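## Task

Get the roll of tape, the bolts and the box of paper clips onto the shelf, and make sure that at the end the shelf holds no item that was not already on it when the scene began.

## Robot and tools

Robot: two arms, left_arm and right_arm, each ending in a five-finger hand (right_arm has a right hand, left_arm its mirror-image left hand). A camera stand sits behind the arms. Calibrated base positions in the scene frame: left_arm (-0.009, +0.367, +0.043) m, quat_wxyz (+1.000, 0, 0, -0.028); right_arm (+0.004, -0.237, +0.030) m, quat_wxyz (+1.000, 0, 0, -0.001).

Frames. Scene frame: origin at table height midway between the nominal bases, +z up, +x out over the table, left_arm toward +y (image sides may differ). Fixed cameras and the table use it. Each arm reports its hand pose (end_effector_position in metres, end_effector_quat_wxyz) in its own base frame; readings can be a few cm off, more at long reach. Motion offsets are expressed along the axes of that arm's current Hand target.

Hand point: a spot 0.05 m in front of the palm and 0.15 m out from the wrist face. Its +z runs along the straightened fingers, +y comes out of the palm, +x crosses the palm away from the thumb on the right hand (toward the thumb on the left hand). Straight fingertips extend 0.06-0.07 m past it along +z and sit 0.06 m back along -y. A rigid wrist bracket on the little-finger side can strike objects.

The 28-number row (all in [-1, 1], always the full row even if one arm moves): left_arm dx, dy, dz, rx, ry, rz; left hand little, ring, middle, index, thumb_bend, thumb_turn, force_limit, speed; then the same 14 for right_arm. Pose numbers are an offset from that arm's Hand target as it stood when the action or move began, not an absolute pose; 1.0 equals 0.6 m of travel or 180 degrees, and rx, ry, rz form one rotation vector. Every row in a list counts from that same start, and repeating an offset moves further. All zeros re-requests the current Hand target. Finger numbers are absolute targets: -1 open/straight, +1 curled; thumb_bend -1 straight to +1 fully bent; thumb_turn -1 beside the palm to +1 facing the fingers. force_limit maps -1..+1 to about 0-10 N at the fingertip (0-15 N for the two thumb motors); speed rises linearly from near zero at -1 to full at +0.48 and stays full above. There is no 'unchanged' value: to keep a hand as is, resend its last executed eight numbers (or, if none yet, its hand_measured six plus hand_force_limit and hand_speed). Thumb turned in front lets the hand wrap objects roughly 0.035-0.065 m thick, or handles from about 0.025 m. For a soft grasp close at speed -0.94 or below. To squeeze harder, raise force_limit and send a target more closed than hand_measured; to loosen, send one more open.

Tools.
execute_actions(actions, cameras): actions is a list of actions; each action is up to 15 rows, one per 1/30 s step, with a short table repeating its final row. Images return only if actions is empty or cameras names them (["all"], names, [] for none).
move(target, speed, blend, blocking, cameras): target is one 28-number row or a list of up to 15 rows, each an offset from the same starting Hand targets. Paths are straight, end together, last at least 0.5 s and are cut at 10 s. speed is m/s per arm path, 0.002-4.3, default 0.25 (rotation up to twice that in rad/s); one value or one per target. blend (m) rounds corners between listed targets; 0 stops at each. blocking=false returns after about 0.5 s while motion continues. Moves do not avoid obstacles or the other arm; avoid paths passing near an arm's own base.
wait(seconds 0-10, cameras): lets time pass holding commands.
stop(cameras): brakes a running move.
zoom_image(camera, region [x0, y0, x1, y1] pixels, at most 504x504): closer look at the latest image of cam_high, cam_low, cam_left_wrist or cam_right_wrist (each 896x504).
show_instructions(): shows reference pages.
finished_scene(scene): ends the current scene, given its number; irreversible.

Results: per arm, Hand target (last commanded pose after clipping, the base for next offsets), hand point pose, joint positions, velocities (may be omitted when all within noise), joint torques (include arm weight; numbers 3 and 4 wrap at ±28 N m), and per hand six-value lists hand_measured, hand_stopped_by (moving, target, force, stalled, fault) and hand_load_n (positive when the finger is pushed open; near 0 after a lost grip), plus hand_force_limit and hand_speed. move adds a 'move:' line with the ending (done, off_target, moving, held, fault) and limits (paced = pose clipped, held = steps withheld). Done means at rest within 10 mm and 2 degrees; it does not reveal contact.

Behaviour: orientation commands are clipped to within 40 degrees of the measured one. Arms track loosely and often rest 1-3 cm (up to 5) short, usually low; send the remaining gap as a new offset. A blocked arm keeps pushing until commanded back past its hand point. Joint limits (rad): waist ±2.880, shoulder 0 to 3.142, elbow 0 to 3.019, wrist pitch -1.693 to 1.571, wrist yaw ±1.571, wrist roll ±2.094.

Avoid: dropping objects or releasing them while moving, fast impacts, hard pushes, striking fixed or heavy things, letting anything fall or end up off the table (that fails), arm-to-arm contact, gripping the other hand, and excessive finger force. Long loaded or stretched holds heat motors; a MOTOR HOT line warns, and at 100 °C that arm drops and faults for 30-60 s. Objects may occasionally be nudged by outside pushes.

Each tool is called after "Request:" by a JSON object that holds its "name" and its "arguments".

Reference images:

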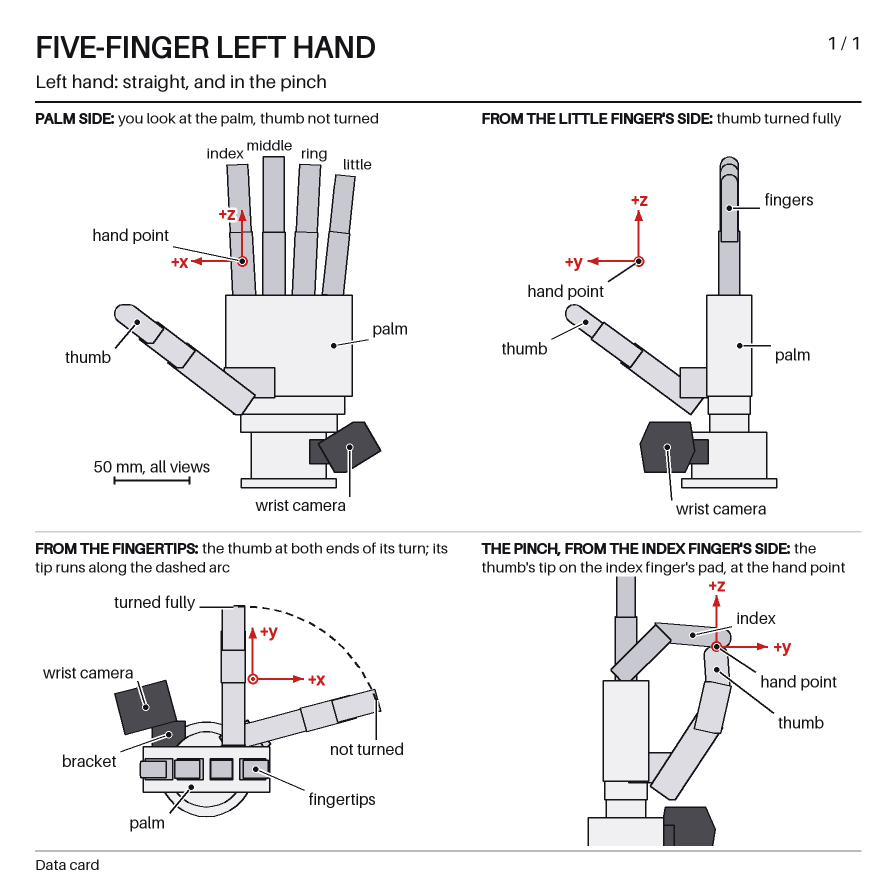

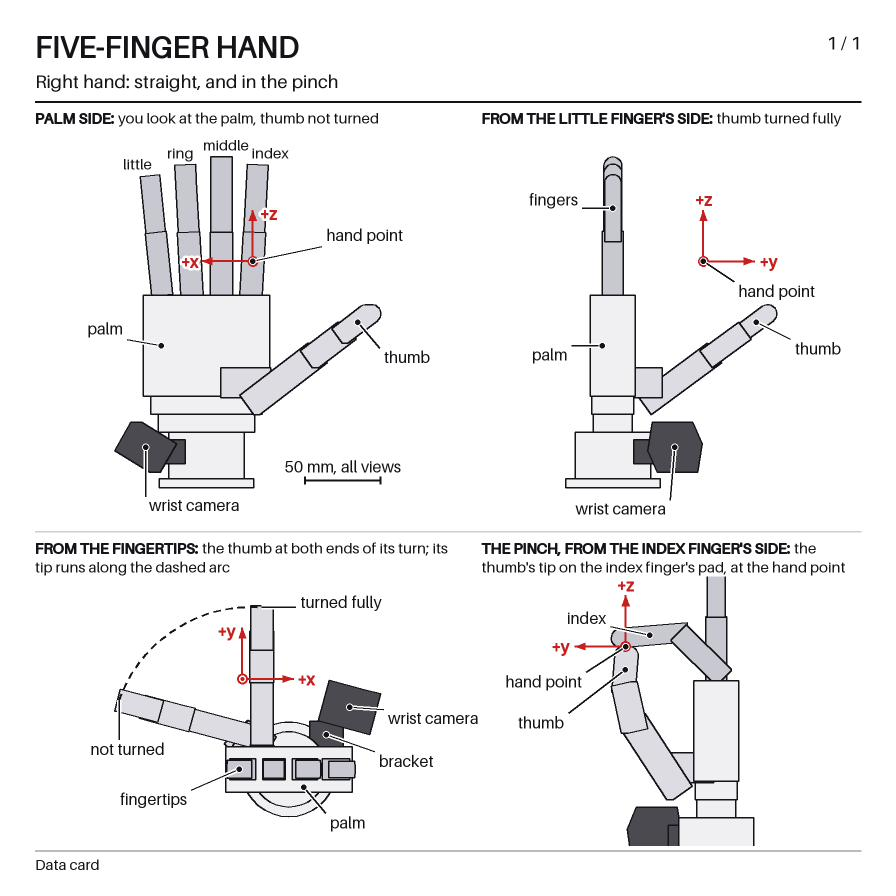

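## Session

Request:
{"name": "execute_actions", "arguments": {"actions": [], "cameras": ["all"]}}

Scene clock: 0.00 s.
left_arm: end_effector_position=(+0.2338, -0.1103, +0.3294) hand_measured=(-1.000, -1.000, -1.000, -1.000, -1.000, -1.000) hand_load_n=(+0.0, +0.0, +0.0, +0.0, +0.0, +0.0) hand_stopped_by=(target, target, target, target, target, target) hand_force_limit=0.00 hand_speed=-0.80 end_effector_quat_wxyz=(+0.518, +0.309, +0.782, -0.158) | right_arm: end_effector_position=(+0.6043, +0.3327, +0.1158) hand_measured=(-1.000, -1.000, -1.000, -1.000, -1.000, -1.000) hand_load_n=(+0.0, +0.0, +0.0, +0.0, +0.0, +0.0) hand_stopped_by=(target, target, target, target, target, target) hand_force_limit=0.00 hand_speed=-0.80 end_effector_quat_wxyz=(+0.200, -0.448, +0.871, -0.010)
Joint positions: left_arm=[-0.704 0.268 0.722 -0.879 -0.03 1.638] | right_arm=[0.403 1.925 1.665 -0.908 -0.009 1.026]
Joint velocities: within noise
Joint torques (N m): no reading
Heat: left arm: hottest elbow 27 °C; right arm: hottest elbow 32 °C.
Hand target: left_arm +0.2332, -0.1098, +0.3428; +0.529, +0.306, +0.775, -0.162 | right_arm +0.6128, +0.3363, +0.1282; +0.213, -0.447, +0.869, -0.011

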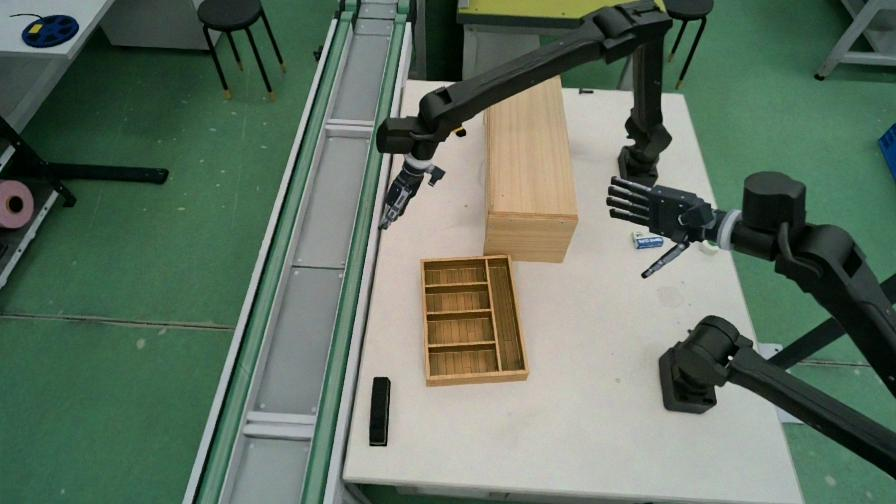

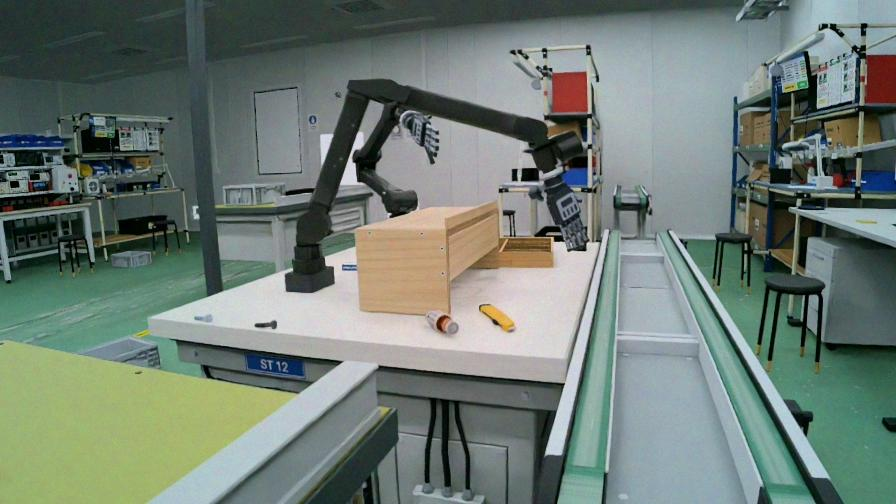

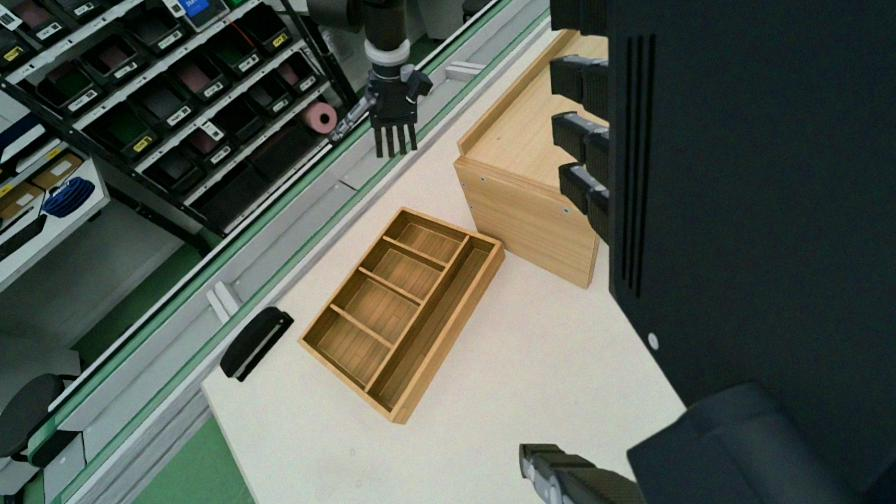

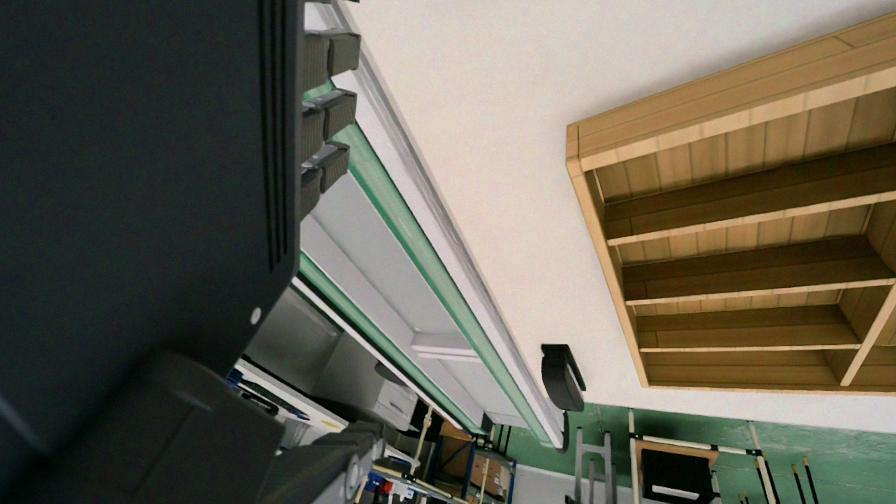

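Request:
{"name": "zoom_image", "arguments": {"camera": "cam_low", "region": [150, 230, 350, 360]}}

Request:
{"name": "zoom_image", "arguments": {"camera": "cam_low", "region": [340, 200, 600, 360]}}

Request:
{"name": "zoom_image", "arguments": {"camera": "cam_high", "region": [560, 150, 780, 320]}}

Request:
{"name": "zoom_image", "arguments": {"camera": "cam_high", "region": [360, 60, 640, 260]}}

Scaled by 2.520.

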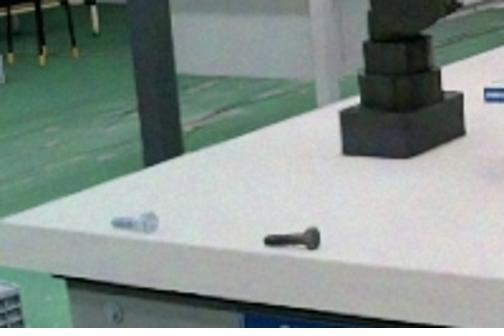

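Scaled by 1.938.

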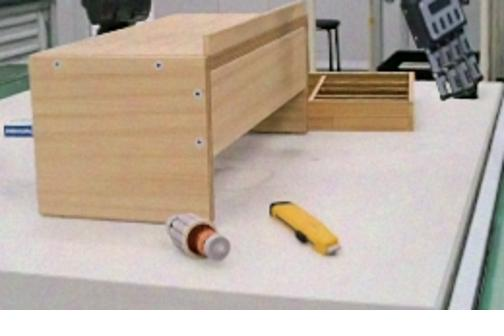

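Scaled by 2.291.

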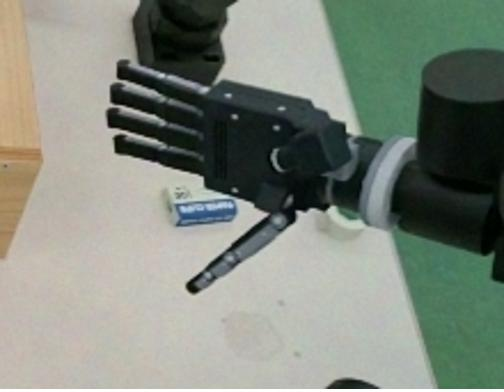

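Scaled by 1.800.

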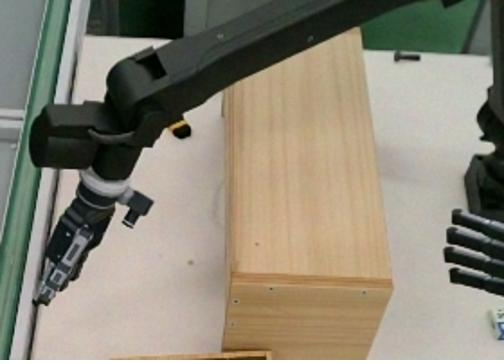

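Request:
{"name": "move", "arguments": {"target": [[0,0,0,0,0,0,-1,-1,-0.6,-0.6,-1,1,0,-0.4,-0.0114,-0.0717,-0.3493,0,0,0,-1,-1,-0.35,-0.35,-0.27,1,0,-0.4],[0,0,0,0,0,0,-1,-1,-0.6,-0.6,-1,1,0,-0.4,0.6122,-0.1757,-0.6457,0.3775,0.1976,0.0228,-1,-1,-0.35,-0.35,-0.27,1,0,-0.4]], "speed": 0.2, "blend": 0.04, "cameras": ["all"]}}

Scene clock: 47.50 s.
left_arm: end_effector_position=(+0.2338, -0.1103, +0.3294) hand_measured=(-1.000, -1.000, -0.600, -0.600, -1.000, +1.000) hand_load_n=(+0.0, +0.0, +0.0, +0.0, +0.0, +0.5) hand_stopped_by=(target, target, target, target, target, target) hand_force_limit=0.00 hand_speed=-0.40 end_effector_quat_wxyz=(+0.518, +0.309, +0.782, -0.158) | right_arm: end_effector_position=(+0.3623, -0.0744, +0.3647) hand_measured=(-1.000, -1.000, -0.350, -0.350, -0.270, +1.000) hand_load_n=(+0.0, +0.0, +0.0, +0.0, +0.0, +0.0) hand_stopped_by=(target, target, target, target, target, target) hand_force_limit=0.00 hand_speed=-0.40 end_effector_quat_wxyz=(+0.162, -0.208, +0.751, -0.605)
Joint positions: left_arm=[-0.704 0.268 0.722 -0.879 -0.03 1.638] | right_arm=[0.25 0.836 0.979 -0.814 1.217 0.631]
Joint torques (N m): left_arm=[1.49 2.84 9.65 2.54 0.03 -0.06] | right_arm=[-2.14 -5.25 9.25 1.74 0.43 -0.19]
Heat: left arm: hottest elbow 31 °C; right arm: hottest elbow 38 °C.
Hand target: left_arm +0.2332, -0.1098, +0.3428; +0.529, +0.306, +0.775, -0.162 | right_arm +0.3597, -0.0805, +0.3695; +0.163, -0.201, +0.751, -0.607
Off the commanded pose: left_arm 0.013 m, 1 deg | right_arm 0.008 m, 1 deg.
move: off_target (left_arm); blend cut to 0 m at target 1

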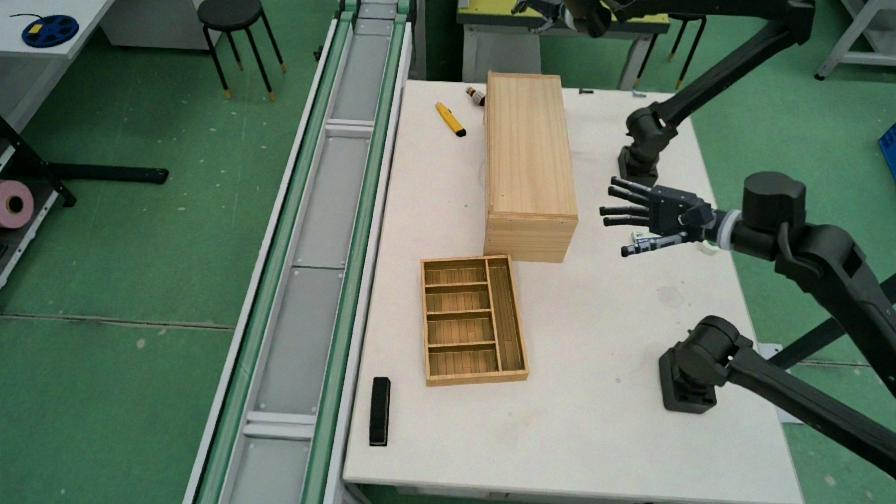

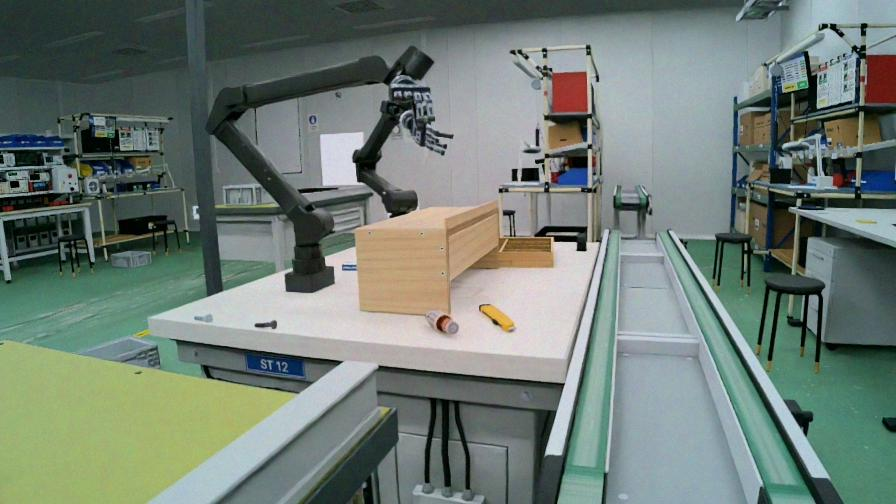

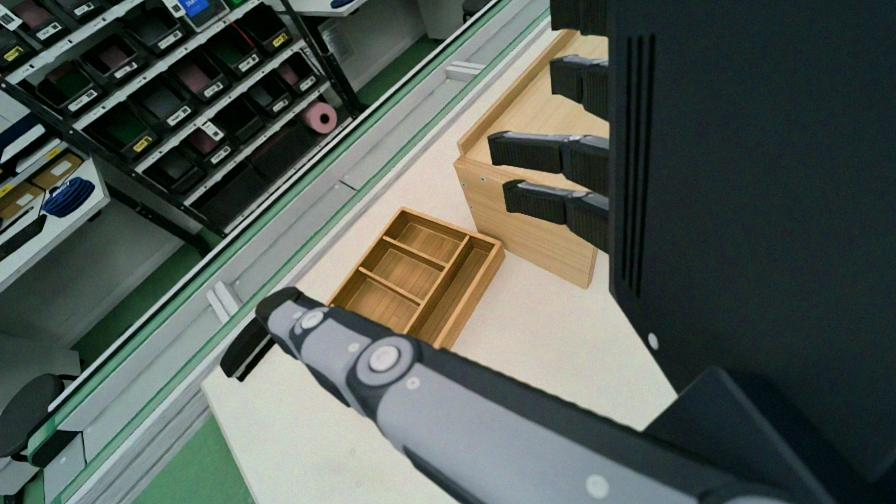

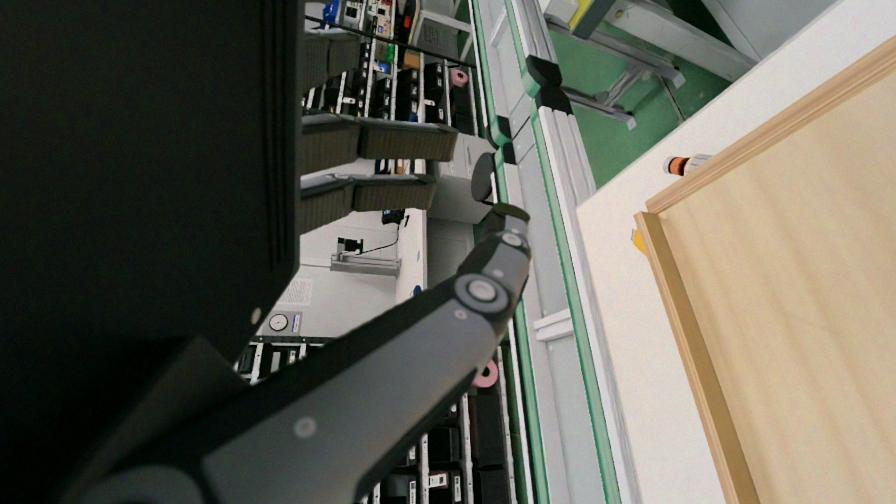

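Request:
{"name": "zoom_image", "arguments": {"camera": "cam_high", "region": [560, 70, 680, 150]}}

Request:
{"name": "zoom_image", "arguments": {"camera": "cam_low", "region": [140, 270, 350, 400]}}

Request:
{"name": "zoom_image", "arguments": {"camera": "cam_high", "region": [600, 200, 740, 280]}}

Scaled by 4.200.

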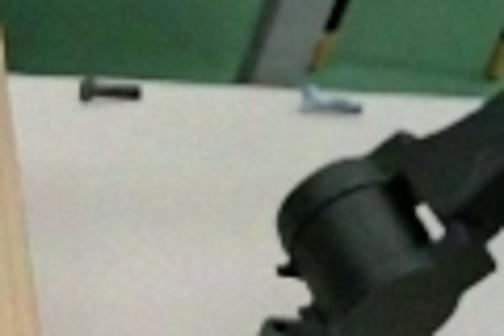

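Scaled by 2.400.

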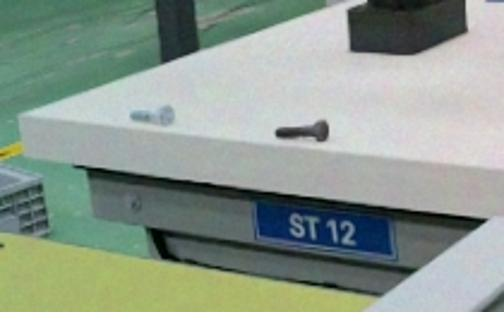

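Scaled by 3.600.

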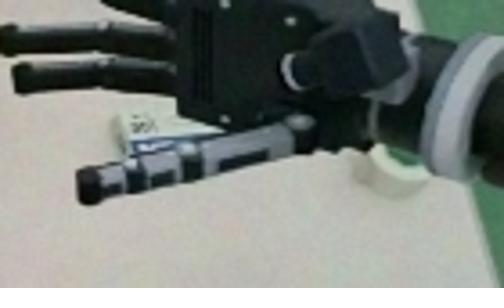

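Request:
{"name": "move", "arguments": {"target": [[0.0667,-0.278,0.1032,0.065,0.12,-0.17,-1,-1,-0.6,-0.6,-1,1,0,-0.4,0.3968,0.13,0.186,0,0.1087,0.0231,-1,-1,-0.35,-0.35,-0.27,1,0,-0.4],[0.2752,-0.5348,0.1198,0.1296,0.2388,-0.3483,-1,-1,-0.6,-0.6,-1,1,0,-0.4,0.553,0.4608,0.233,0,0.163,0.0347,-1,-1,-0.35,-0.35,-0.27,1,0,-0.4]], "speed": 0.2, "blend": 0.03, "cameras": ["all"]}}

Scene clock: 83.50 s.
left_arm: end_effector_position=(+0.0411, -0.3432, +0.1461) hand_measured=(-1.000, -1.000, -0.600, -0.600, -1.000, +1.000) hand_load_n=(+0.0, +0.0, +0.0, +0.0, +0.0, +0.0) hand_stopped_by=(target, target, target, target, target, target) hand_force_limit=0.00 hand_speed=-0.40 end_effector_quat_wxyz=(+0.005, -0.002, +0.901, -0.433) | right_arm: end_effector_position=(+0.1173, -0.3120, +0.0701) hand_measured=(-1.000, -1.000, -0.350, -0.350, -0.270, +1.000) hand_load_n=(+0.0, +0.0, -0.5, +0.0, +0.0, +0.0) hand_stopped_by=(target, target, target, target, target, target) hand_force_limit=0.00 hand_speed=-0.40 end_effector_quat_wxyz=(+0.008, +0.000, +0.779, -0.627)
Joint positions: left_arm=[-1.274 0.815 0.576 -0.457 0.219 0.189] | right_arm=[-1.017 0.814 0.051 0.512 0.527 0.142]
Joint torques (N m): left_arm=[0.62 -2.08 7.8 2.89 0.13 -0.15] | right_arm=[-2.02 -0.56 7.62 2.5 -0.01 -0.18]
Heat: left arm: hottest elbow 34 °C; right arm: hottest elbow 40 °C.
Hand target: left_arm +0.0363, -0.3450, +0.1397; +0.000, -0.001, +0.903, -0.431 | right_arm +0.1121, -0.3147, +0.0696; +0.000, +0.000, +0.778, -0.629
Off the commanded pose: left_arm 0.008 m, 1 deg | right_arm 0.006 m, 1 deg.
move: done

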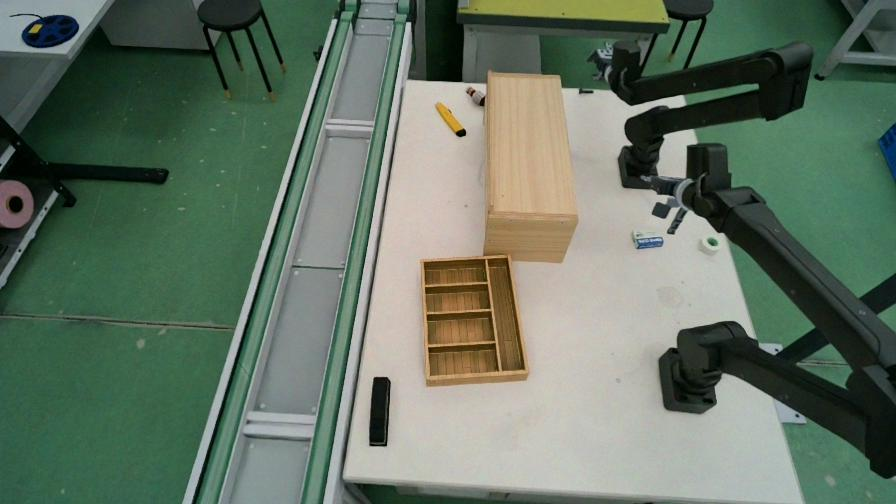

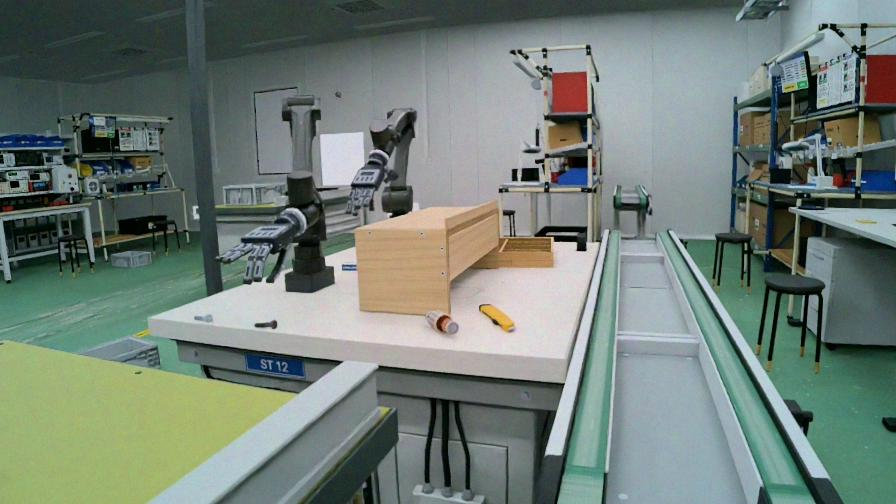

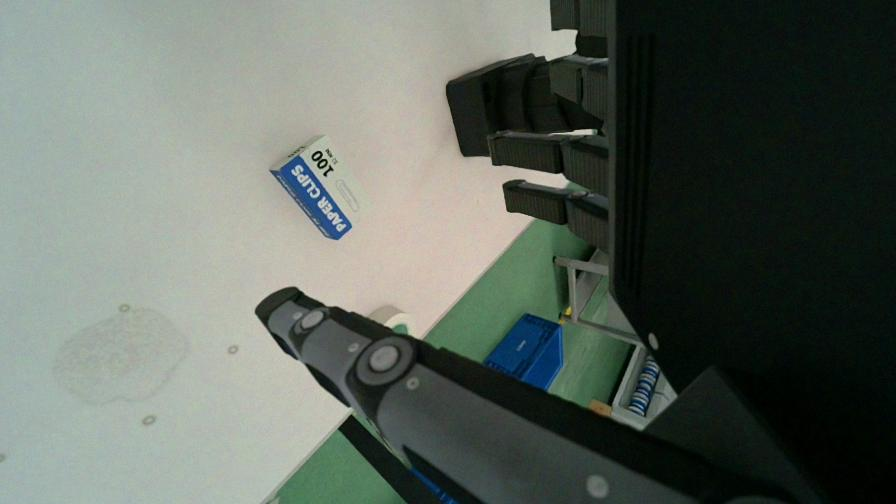

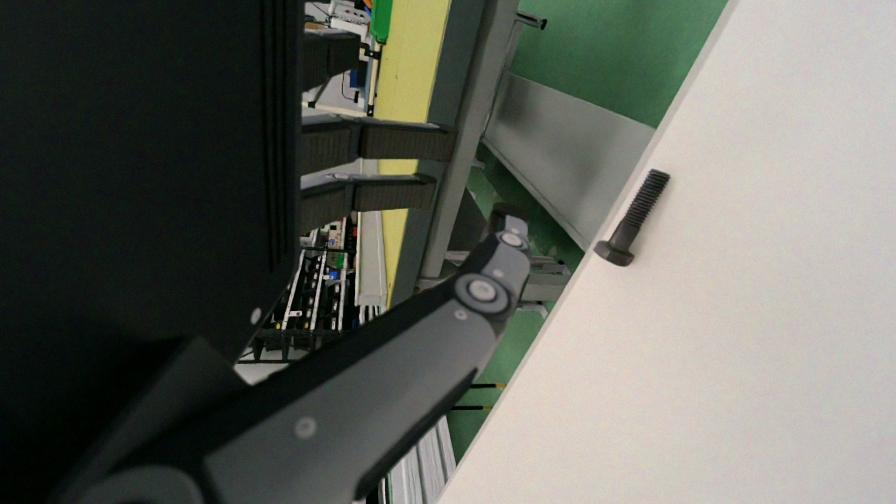

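Request:
{"name": "zoom_image", "arguments": {"camera": "cam_left_wrist", "region": [240, 110, 400, 270]}}

Request:
{"name": "zoom_image", "arguments": {"camera": "cam_high", "region": [610, 200, 750, 280]}}

Scaled by 3.150.

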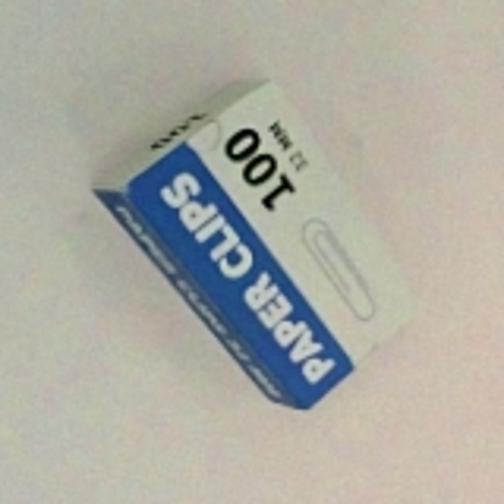

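Scaled by 3.600.

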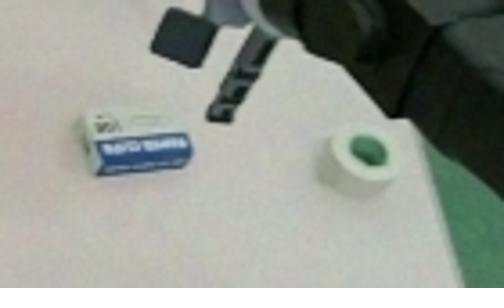

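Request:
{"name": "move", "arguments": {"target": [[0.0155,0.0413,0.1598,0,-0.057,-0.0461,-1,-1,-0.6,-0.6,-1,1,0,-0.4,-0.0132,0.0635,0.0182,0,0,0,-1,-1,-0.35,-0.35,-0.27,1,0,-0.4],[0.0155,0.0997,0.2070,0,-0.057,-0.0461,-1,-1,-0.6,-0.6,-1,1,0,-0.4,-0.0132,0.1173,0.0297,0,0,0,-1,-1,-0.35,-0.35,-0.27,1,0,-0.4]], "speed": 0.12, "cameras": ["cam_left_wrist","cam_right_wrist"]}}

Scene clock: 133.67 s.
left_arm: end_effector_position=(+0.0324, -0.4040, +0.0211) hand_measured=(-1.000, -1.000, -0.600, -0.600, -1.000, +1.000) hand_load_n=(+0.0, +0.0, +0.0, +0.0, +0.0, +0.0) hand_stopped_by=(target, target, target, target, target, target) hand_force_limit=0.00 hand_speed=-0.40 end_effector_quat_wxyz=(+0.053, -0.106, +0.895, -0.429) | right_arm: end_effector_position=(+0.1168, -0.3200, -0.0018) hand_measured=(-1.000, -1.000, -0.350, -0.350, -0.270, +1.000) hand_load_n=(+0.0, +0.0, +0.0, +0.0, +0.0, +0.0) hand_stopped_by=(target, target, target, target, target, target) hand_force_limit=0.00 hand_speed=-0.40 end_effector_quat_wxyz=(-0.001, +0.008, +0.778, -0.628)
Joint positions: left_arm=[-1.448 1.246 0.443 0.124 -0.092 -0.069] | right_arm=[-1.017 1.717 0.018 1.448 0.551 0.141]
Joint torques (N m): left_arm=[0.56 -5.07 6 2.88 -0.07 -0.16] | right_arm=[0.44 -5.95 1.18 2.47 0.29 -0.1]
Heat: left arm: hottest elbow 33 °C; right arm: hottest elbow 36 °C.
Hand target: left_arm +0.0269, -0.4040, +0.0152; +0.049, -0.104, +0.897, -0.428 | right_arm +0.1199, -0.3173, -0.0030; +0.000, +0.000, +0.778, -0.629
Off the commanded pose: left_arm 0.008 m, 1 deg | right_arm 0.004 m, 1 deg.
move: done
Images, in order (width x height): cam_left_wrist 896x504, cam_right_wrist 896x504.

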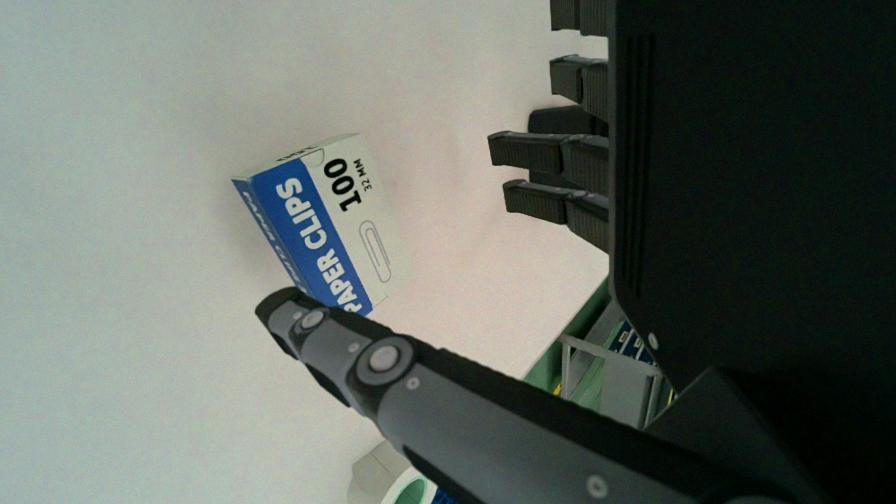

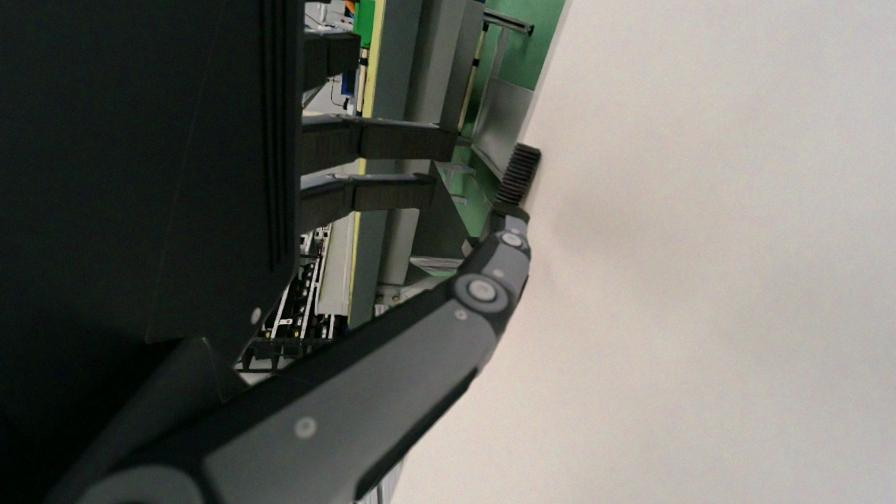

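Request:
{"name": "move", "arguments": {"target": [0,0.0505,0.0409,0,0,0,-1,-1,-0.6,-0.6,-1,1,0,-0.4,0,0.0155,0.0033,0,0,0,-1,-1,-0.35,-0.35,-0.27,1,0,-0.4], "speed": 0.06, "cameras": ["cam_left_wrist","cam_right_wrist"]}}

Scene clock: 143.07 s.
left_arm: end_effector_position=(+0.0327, -0.4063, -0.0169) hand_measured=(-1.000, -1.000, -0.600, -0.600, -1.000, +1.000) hand_load_n=(+0.0, +0.0, +0.0, +0.0, +0.0, +0.0) hand_stopped_by=(target, target, target, target, target, target) hand_force_limit=0.00 hand_speed=-0.40 end_effector_quat_wxyz=(+0.053, -0.106, +0.895, -0.431) | right_arm: end_effector_position=(+0.1154, -0.3180, -0.0112) hand_measured=(-1.000, -1.000, -0.350, -0.350, -0.270, +1.000) hand_load_n=(+0.0, +0.0, +0.0, +0.0, -0.5, +0.0) hand_stopped_by=(target, target, target, target, target, target) hand_force_limit=0.00 hand_speed=-0.40 end_effector_quat_wxyz=(-0.003, +0.007, +0.780, -0.626)
Joint positions: left_arm=[-1.448 1.389 0.407 0.305 -0.092 -0.07] | right_arm=[-1.017 1.829 0.019 1.554 0.553 0.141]
Joint torques (N m): left_arm=[0.62 -5.71 4.82 2.88 -0.03 -0.15] | right_arm=[0.62 -6.59 0.84 2.36 0.25 -0.11]
Heat: left arm: hottest elbow 33 °C; right arm: hottest elbow 36 °C.
Hand target: left_arm +0.0268, -0.4039, -0.0239; +0.049, -0.104, +0.897, -0.427 | right_arm +0.1200, -0.3173, -0.0124; +0.000, +0.000, +0.778, -0.629
Off the commanded pose: left_arm 0.009 m, 1 deg | right_arm 0.005 m, 1 deg.
joint sent to its limit (right arm) — joint 4 (wrist pitch), upper limit. The joint targets still meet the commanded pose.
move: done
Images, in order (width x height): cam_left_wrist 896x504, cam_right_wrist 896x504.

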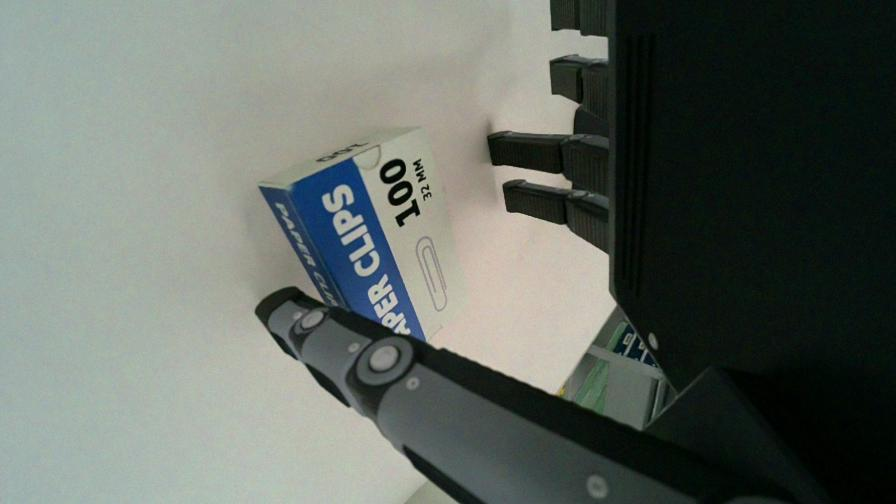

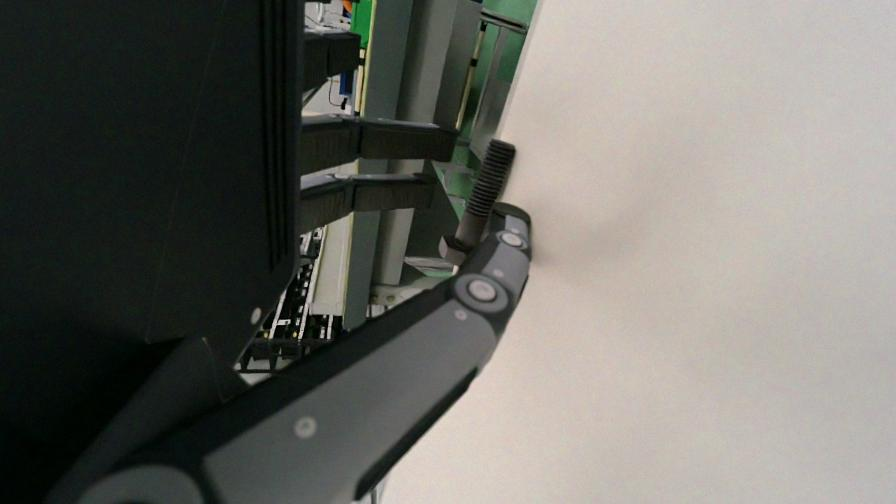

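Request:
{"name": "move", "arguments": {"target": [0,0,0,0,0,0,-1,-1,0.7,0.7,-1,1,0,-0.88,0,0,0,0,0,0,-1,-1,0.6,0.6,-0.27,1,0,-0.88], "speed": 0.06, "cameras": ["cam_left_wrist","cam_right_wrist"]}}

Scene clock: 153.13 s.
left_arm: end_effector_position=(+0.0333, -0.4104, -0.0134) hand_measured=(-1.000, -1.000, +0.154, +0.200, -1.000, +1.000) hand_load_n=(+0.0, +0.0, +5.0, +5.0, +2.0, +0.0) hand_stopped_by=(target, target, force, force, target, target) hand_force_limit=0.00 hand_speed=-0.88 end_effector_quat_wxyz=(+0.053, -0.107, +0.890, -0.439) | right_arm: end_effector_position=(+0.1155, -0.3185, -0.0102) hand_measured=(-1.000, -1.000, +0.150, +0.160, -0.272, +1.000) hand_load_n=(+0.0, +0.0, +5.5, +5.0, +6.0, +2.0) hand_stopped_by=(target, target, force, force, target, target) hand_force_limit=0.00 hand_speed=-0.88 end_effector_quat_wxyz=(-0.002, +0.008, +0.778, -0.628)
Joint positions: left_arm=[-1.448 1.389 0.407 0.324 -0.093 -0.071] | right_arm=[-1.017 1.829 0.019 1.558 0.553 0.141]
Joint torques (N m): left_arm=[0.79 -5.71 4.77 2.1 -0.03 -0.13] | right_arm=[0.5 -6.53 0.81 2.19 0.23 -0.1]
Heat: left arm: hottest elbow 33 °C; right arm: hottest elbow 35 °C.
Hand target: left_arm +0.0269, -0.4039, -0.0239; +0.049, -0.104, +0.897, -0.428 | right_arm +0.1200, -0.3173, -0.0124; +0.000, +0.000, +0.778, -0.629
Off the commanded pose: left_arm 0.014 m, 2 deg | right_arm 0.005 m, 1 deg.
joint sent to its limit (right arm) — joint 4 (wrist pitch), upper limit. The joint targets still meet the commanded pose.
move: off_target (left_arm)
Images, in order (width x height): cam_left_wrist 896x504, cam_right_wrist 896x504.

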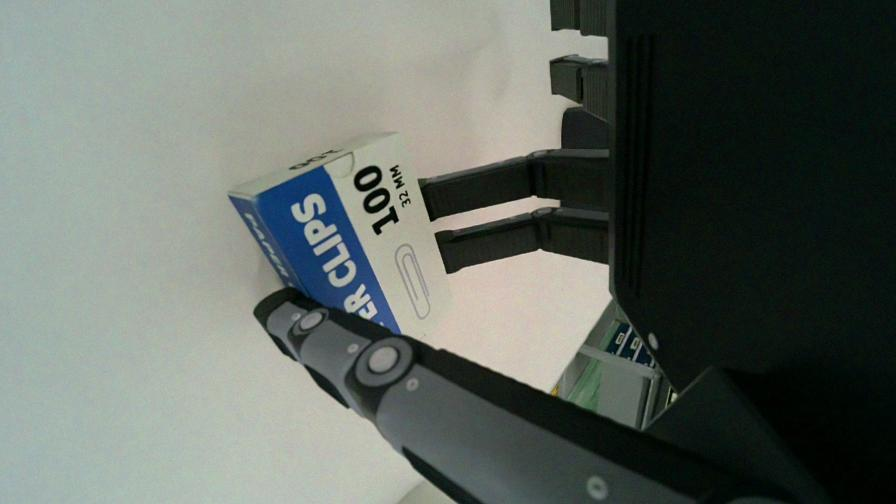

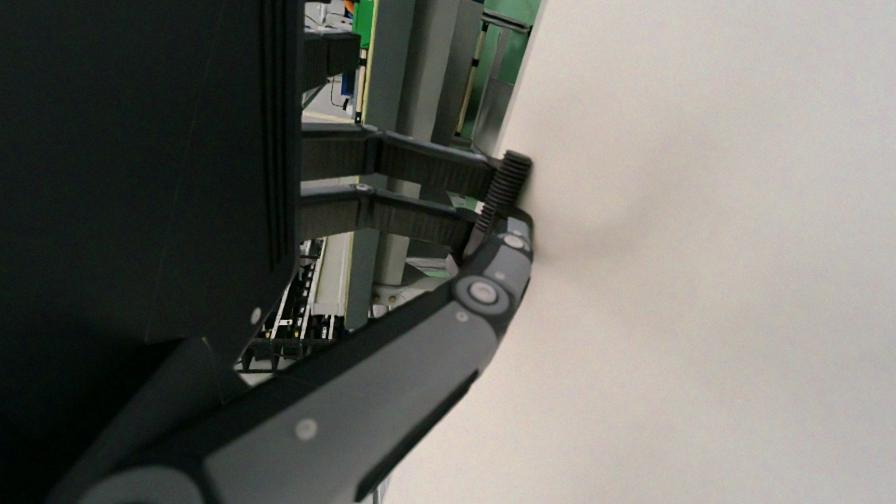

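Request:
{"name": "move", "arguments": {"target": [0,0,0,0,0,0,-1,-1,0.8,0.8,-1,1,0.4,-0.88,0,0,0,0,0,0,-1,-1,0.6,0.6,-0.27,1,0,-0.88], "speed": 0.06, "cameras": ["cam_left_wrist"]}}

Scene clock: 158.07 s.
left_arm: end_effector_position=(+0.0333, -0.4104, -0.0134) hand_measured=(-1.000, -1.000, +0.162, +0.208, -1.000, +1.000) hand_load_n=(+0.0, +0.0, +7.5, +7.5, +3.0, +0.0) hand_stopped_by=(target, target, force, force, target, target) hand_force_limit=0.40 hand_speed=-0.88 end_effector_quat_wxyz=(+0.053, -0.107, +0.890, -0.439) | right_arm: end_effector_position=(+0.1155, -0.3185, -0.0102) hand_measured=(-1.000, -1.000, +0.150, +0.160, -0.272, +1.000) hand_load_n=(+0.0, -0.5, +6.0, +5.0, +5.5, +2.0) hand_stopped_by=(target, target, force, force, target, target) hand_force_limit=0.00 hand_speed=-0.88 end_effector_quat_wxyz=(-0.002, +0.008, +0.778, -0.628)
Joint positions: left_arm=[-1.448 1.389 0.407 0.324 -0.093 -0.071] | right_arm=[-1.017 1.829 0.019 1.558 0.553 0.141]
Joint torques (N m): left_arm=[0.67 -5.89 4.81 2.07 -0.02 -0.13] | right_arm=[0.5 -6.71 0.83 2.18 0.24 -0.1]
Heat: left arm: hottest elbow 32 °C; right arm: hottest elbow 35 °C.
Hand target: left_arm +0.0269, -0.4039, -0.0239; +0.049, -0.104, +0.897, -0.428 | right_arm +0.1200, -0.3173, -0.0124; +0.000, +0.000, +0.778, -0.629
Off the commanded pose: left_arm 0.014 m, 2 deg | right_arm 0.005 m, 1 deg.
joint sent to its limit (right arm) — joint 4 (wrist pitch), upper limit. The joint targets still meet the commanded pose.
move: off_target (left_arm)
Images, in order (width x height): cam_left_wrist 896x504.

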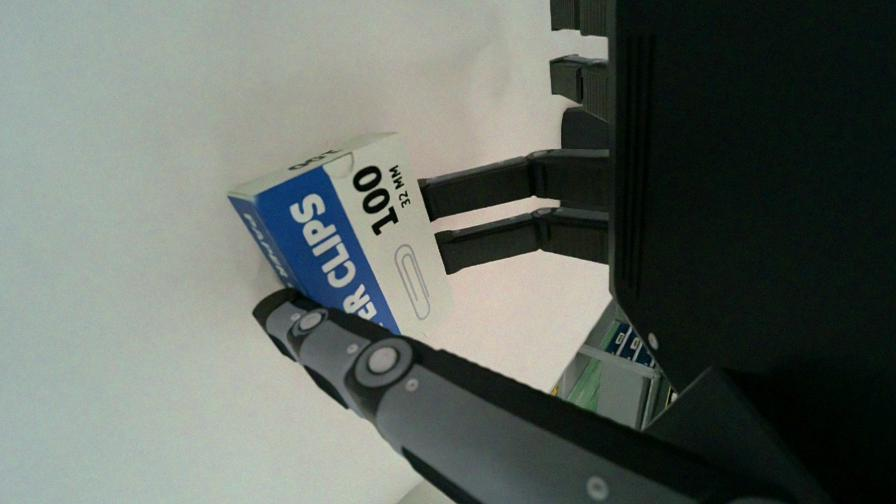

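Request:
{"name": "move", "arguments": {"target": [0,-0.1036,-0.0839,0,0,0,-1,-1,0.8,0.8,-1,1,0.4,-0.88,0,-0.163,-0.0347,0,0,0,-1,-1,0.6,0.6,-0.27,1,0,-0.88], "speed": 0.08, "cameras": ["cam_left_wrist","cam_right_wrist","cam_low"]}}

Scene clock: 162.83 s.
left_arm: end_effector_position=(+0.0298, -0.3825, +0.0321) hand_measured=(-1.000, -1.000, +0.162, +0.208, -1.000, +1.000) hand_load_n=(+0.0, -0.5, +7.5, +7.0, +3.0, -0.5) hand_stopped_by=(target, target, force, force, target, target) hand_force_limit=0.40 hand_speed=-0.88 end_effector_quat_wxyz=(+0.053, -0.107, +0.906, -0.405) | right_arm: end_effector_position=(+0.1076, -0.3003, +0.0597) hand_measured=(-1.000, -1.000, +0.150, +0.160, -0.272, +1.000) hand_load_n=(+0.0, +0.0, +5.0, +5.0, +7.0, +2.0) hand_stopped_by=(target, target, force, force, target, target) hand_force_limit=0.00 hand_speed=-0.88 end_effector_quat_wxyz=(-0.017, -0.015, +0.791, -0.611)
Joint positions: left_arm=[-1.448 1.153 0.446 -0.025 -0.093 -0.071] | right_arm=[-1.001 0.74 0.042 0.397 0.558 0.116]
Joint torques (N m): left_arm=[0.62 -6.48 9.99 1.63 0 -0.13] | right_arm=[-0.73 -1.55 11.63 1.51 0.04 0.12]
Heat: left arm: hottest elbow 32 °C; right arm: hottest elbow 35 °C.
Hand target: left_arm +0.0269, -0.4040, +0.0561; +0.049, -0.104, +0.897, -0.428 | right_arm +0.1200, -0.3174, +0.0875; +0.000, +0.000, +0.778, -0.629
Off the commanded pose: left_arm 0.032 m, 3 deg | right_arm 0.035 m, 4 deg.
move: off_target (left_arm, right_arm)
Images, in order (width x height): cam_low 896x504, cam_left_wrist 896x504, cam_right_wrist 896x504.

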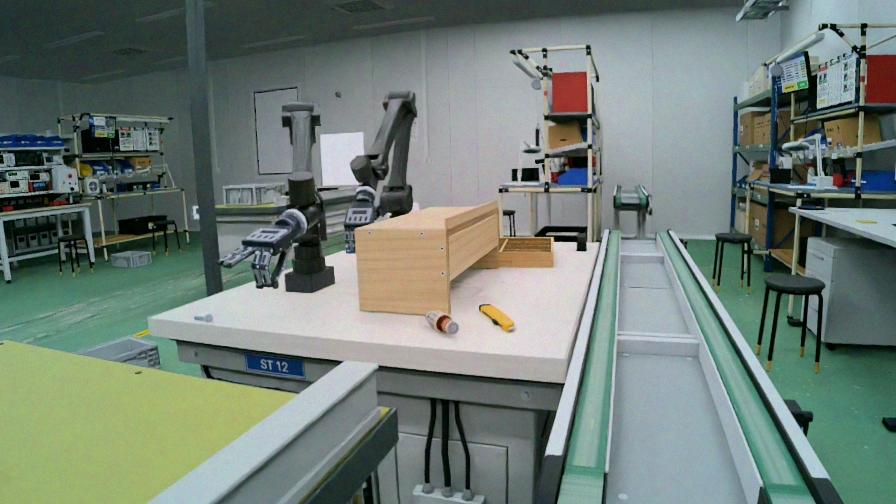

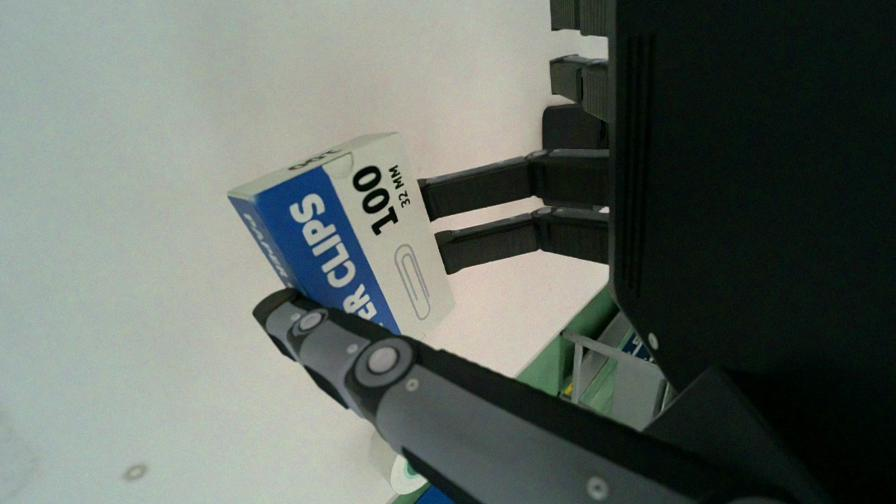

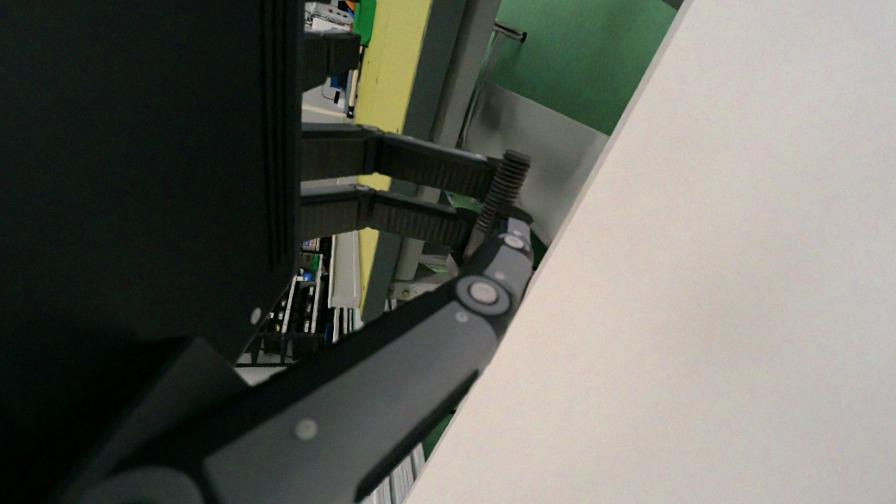

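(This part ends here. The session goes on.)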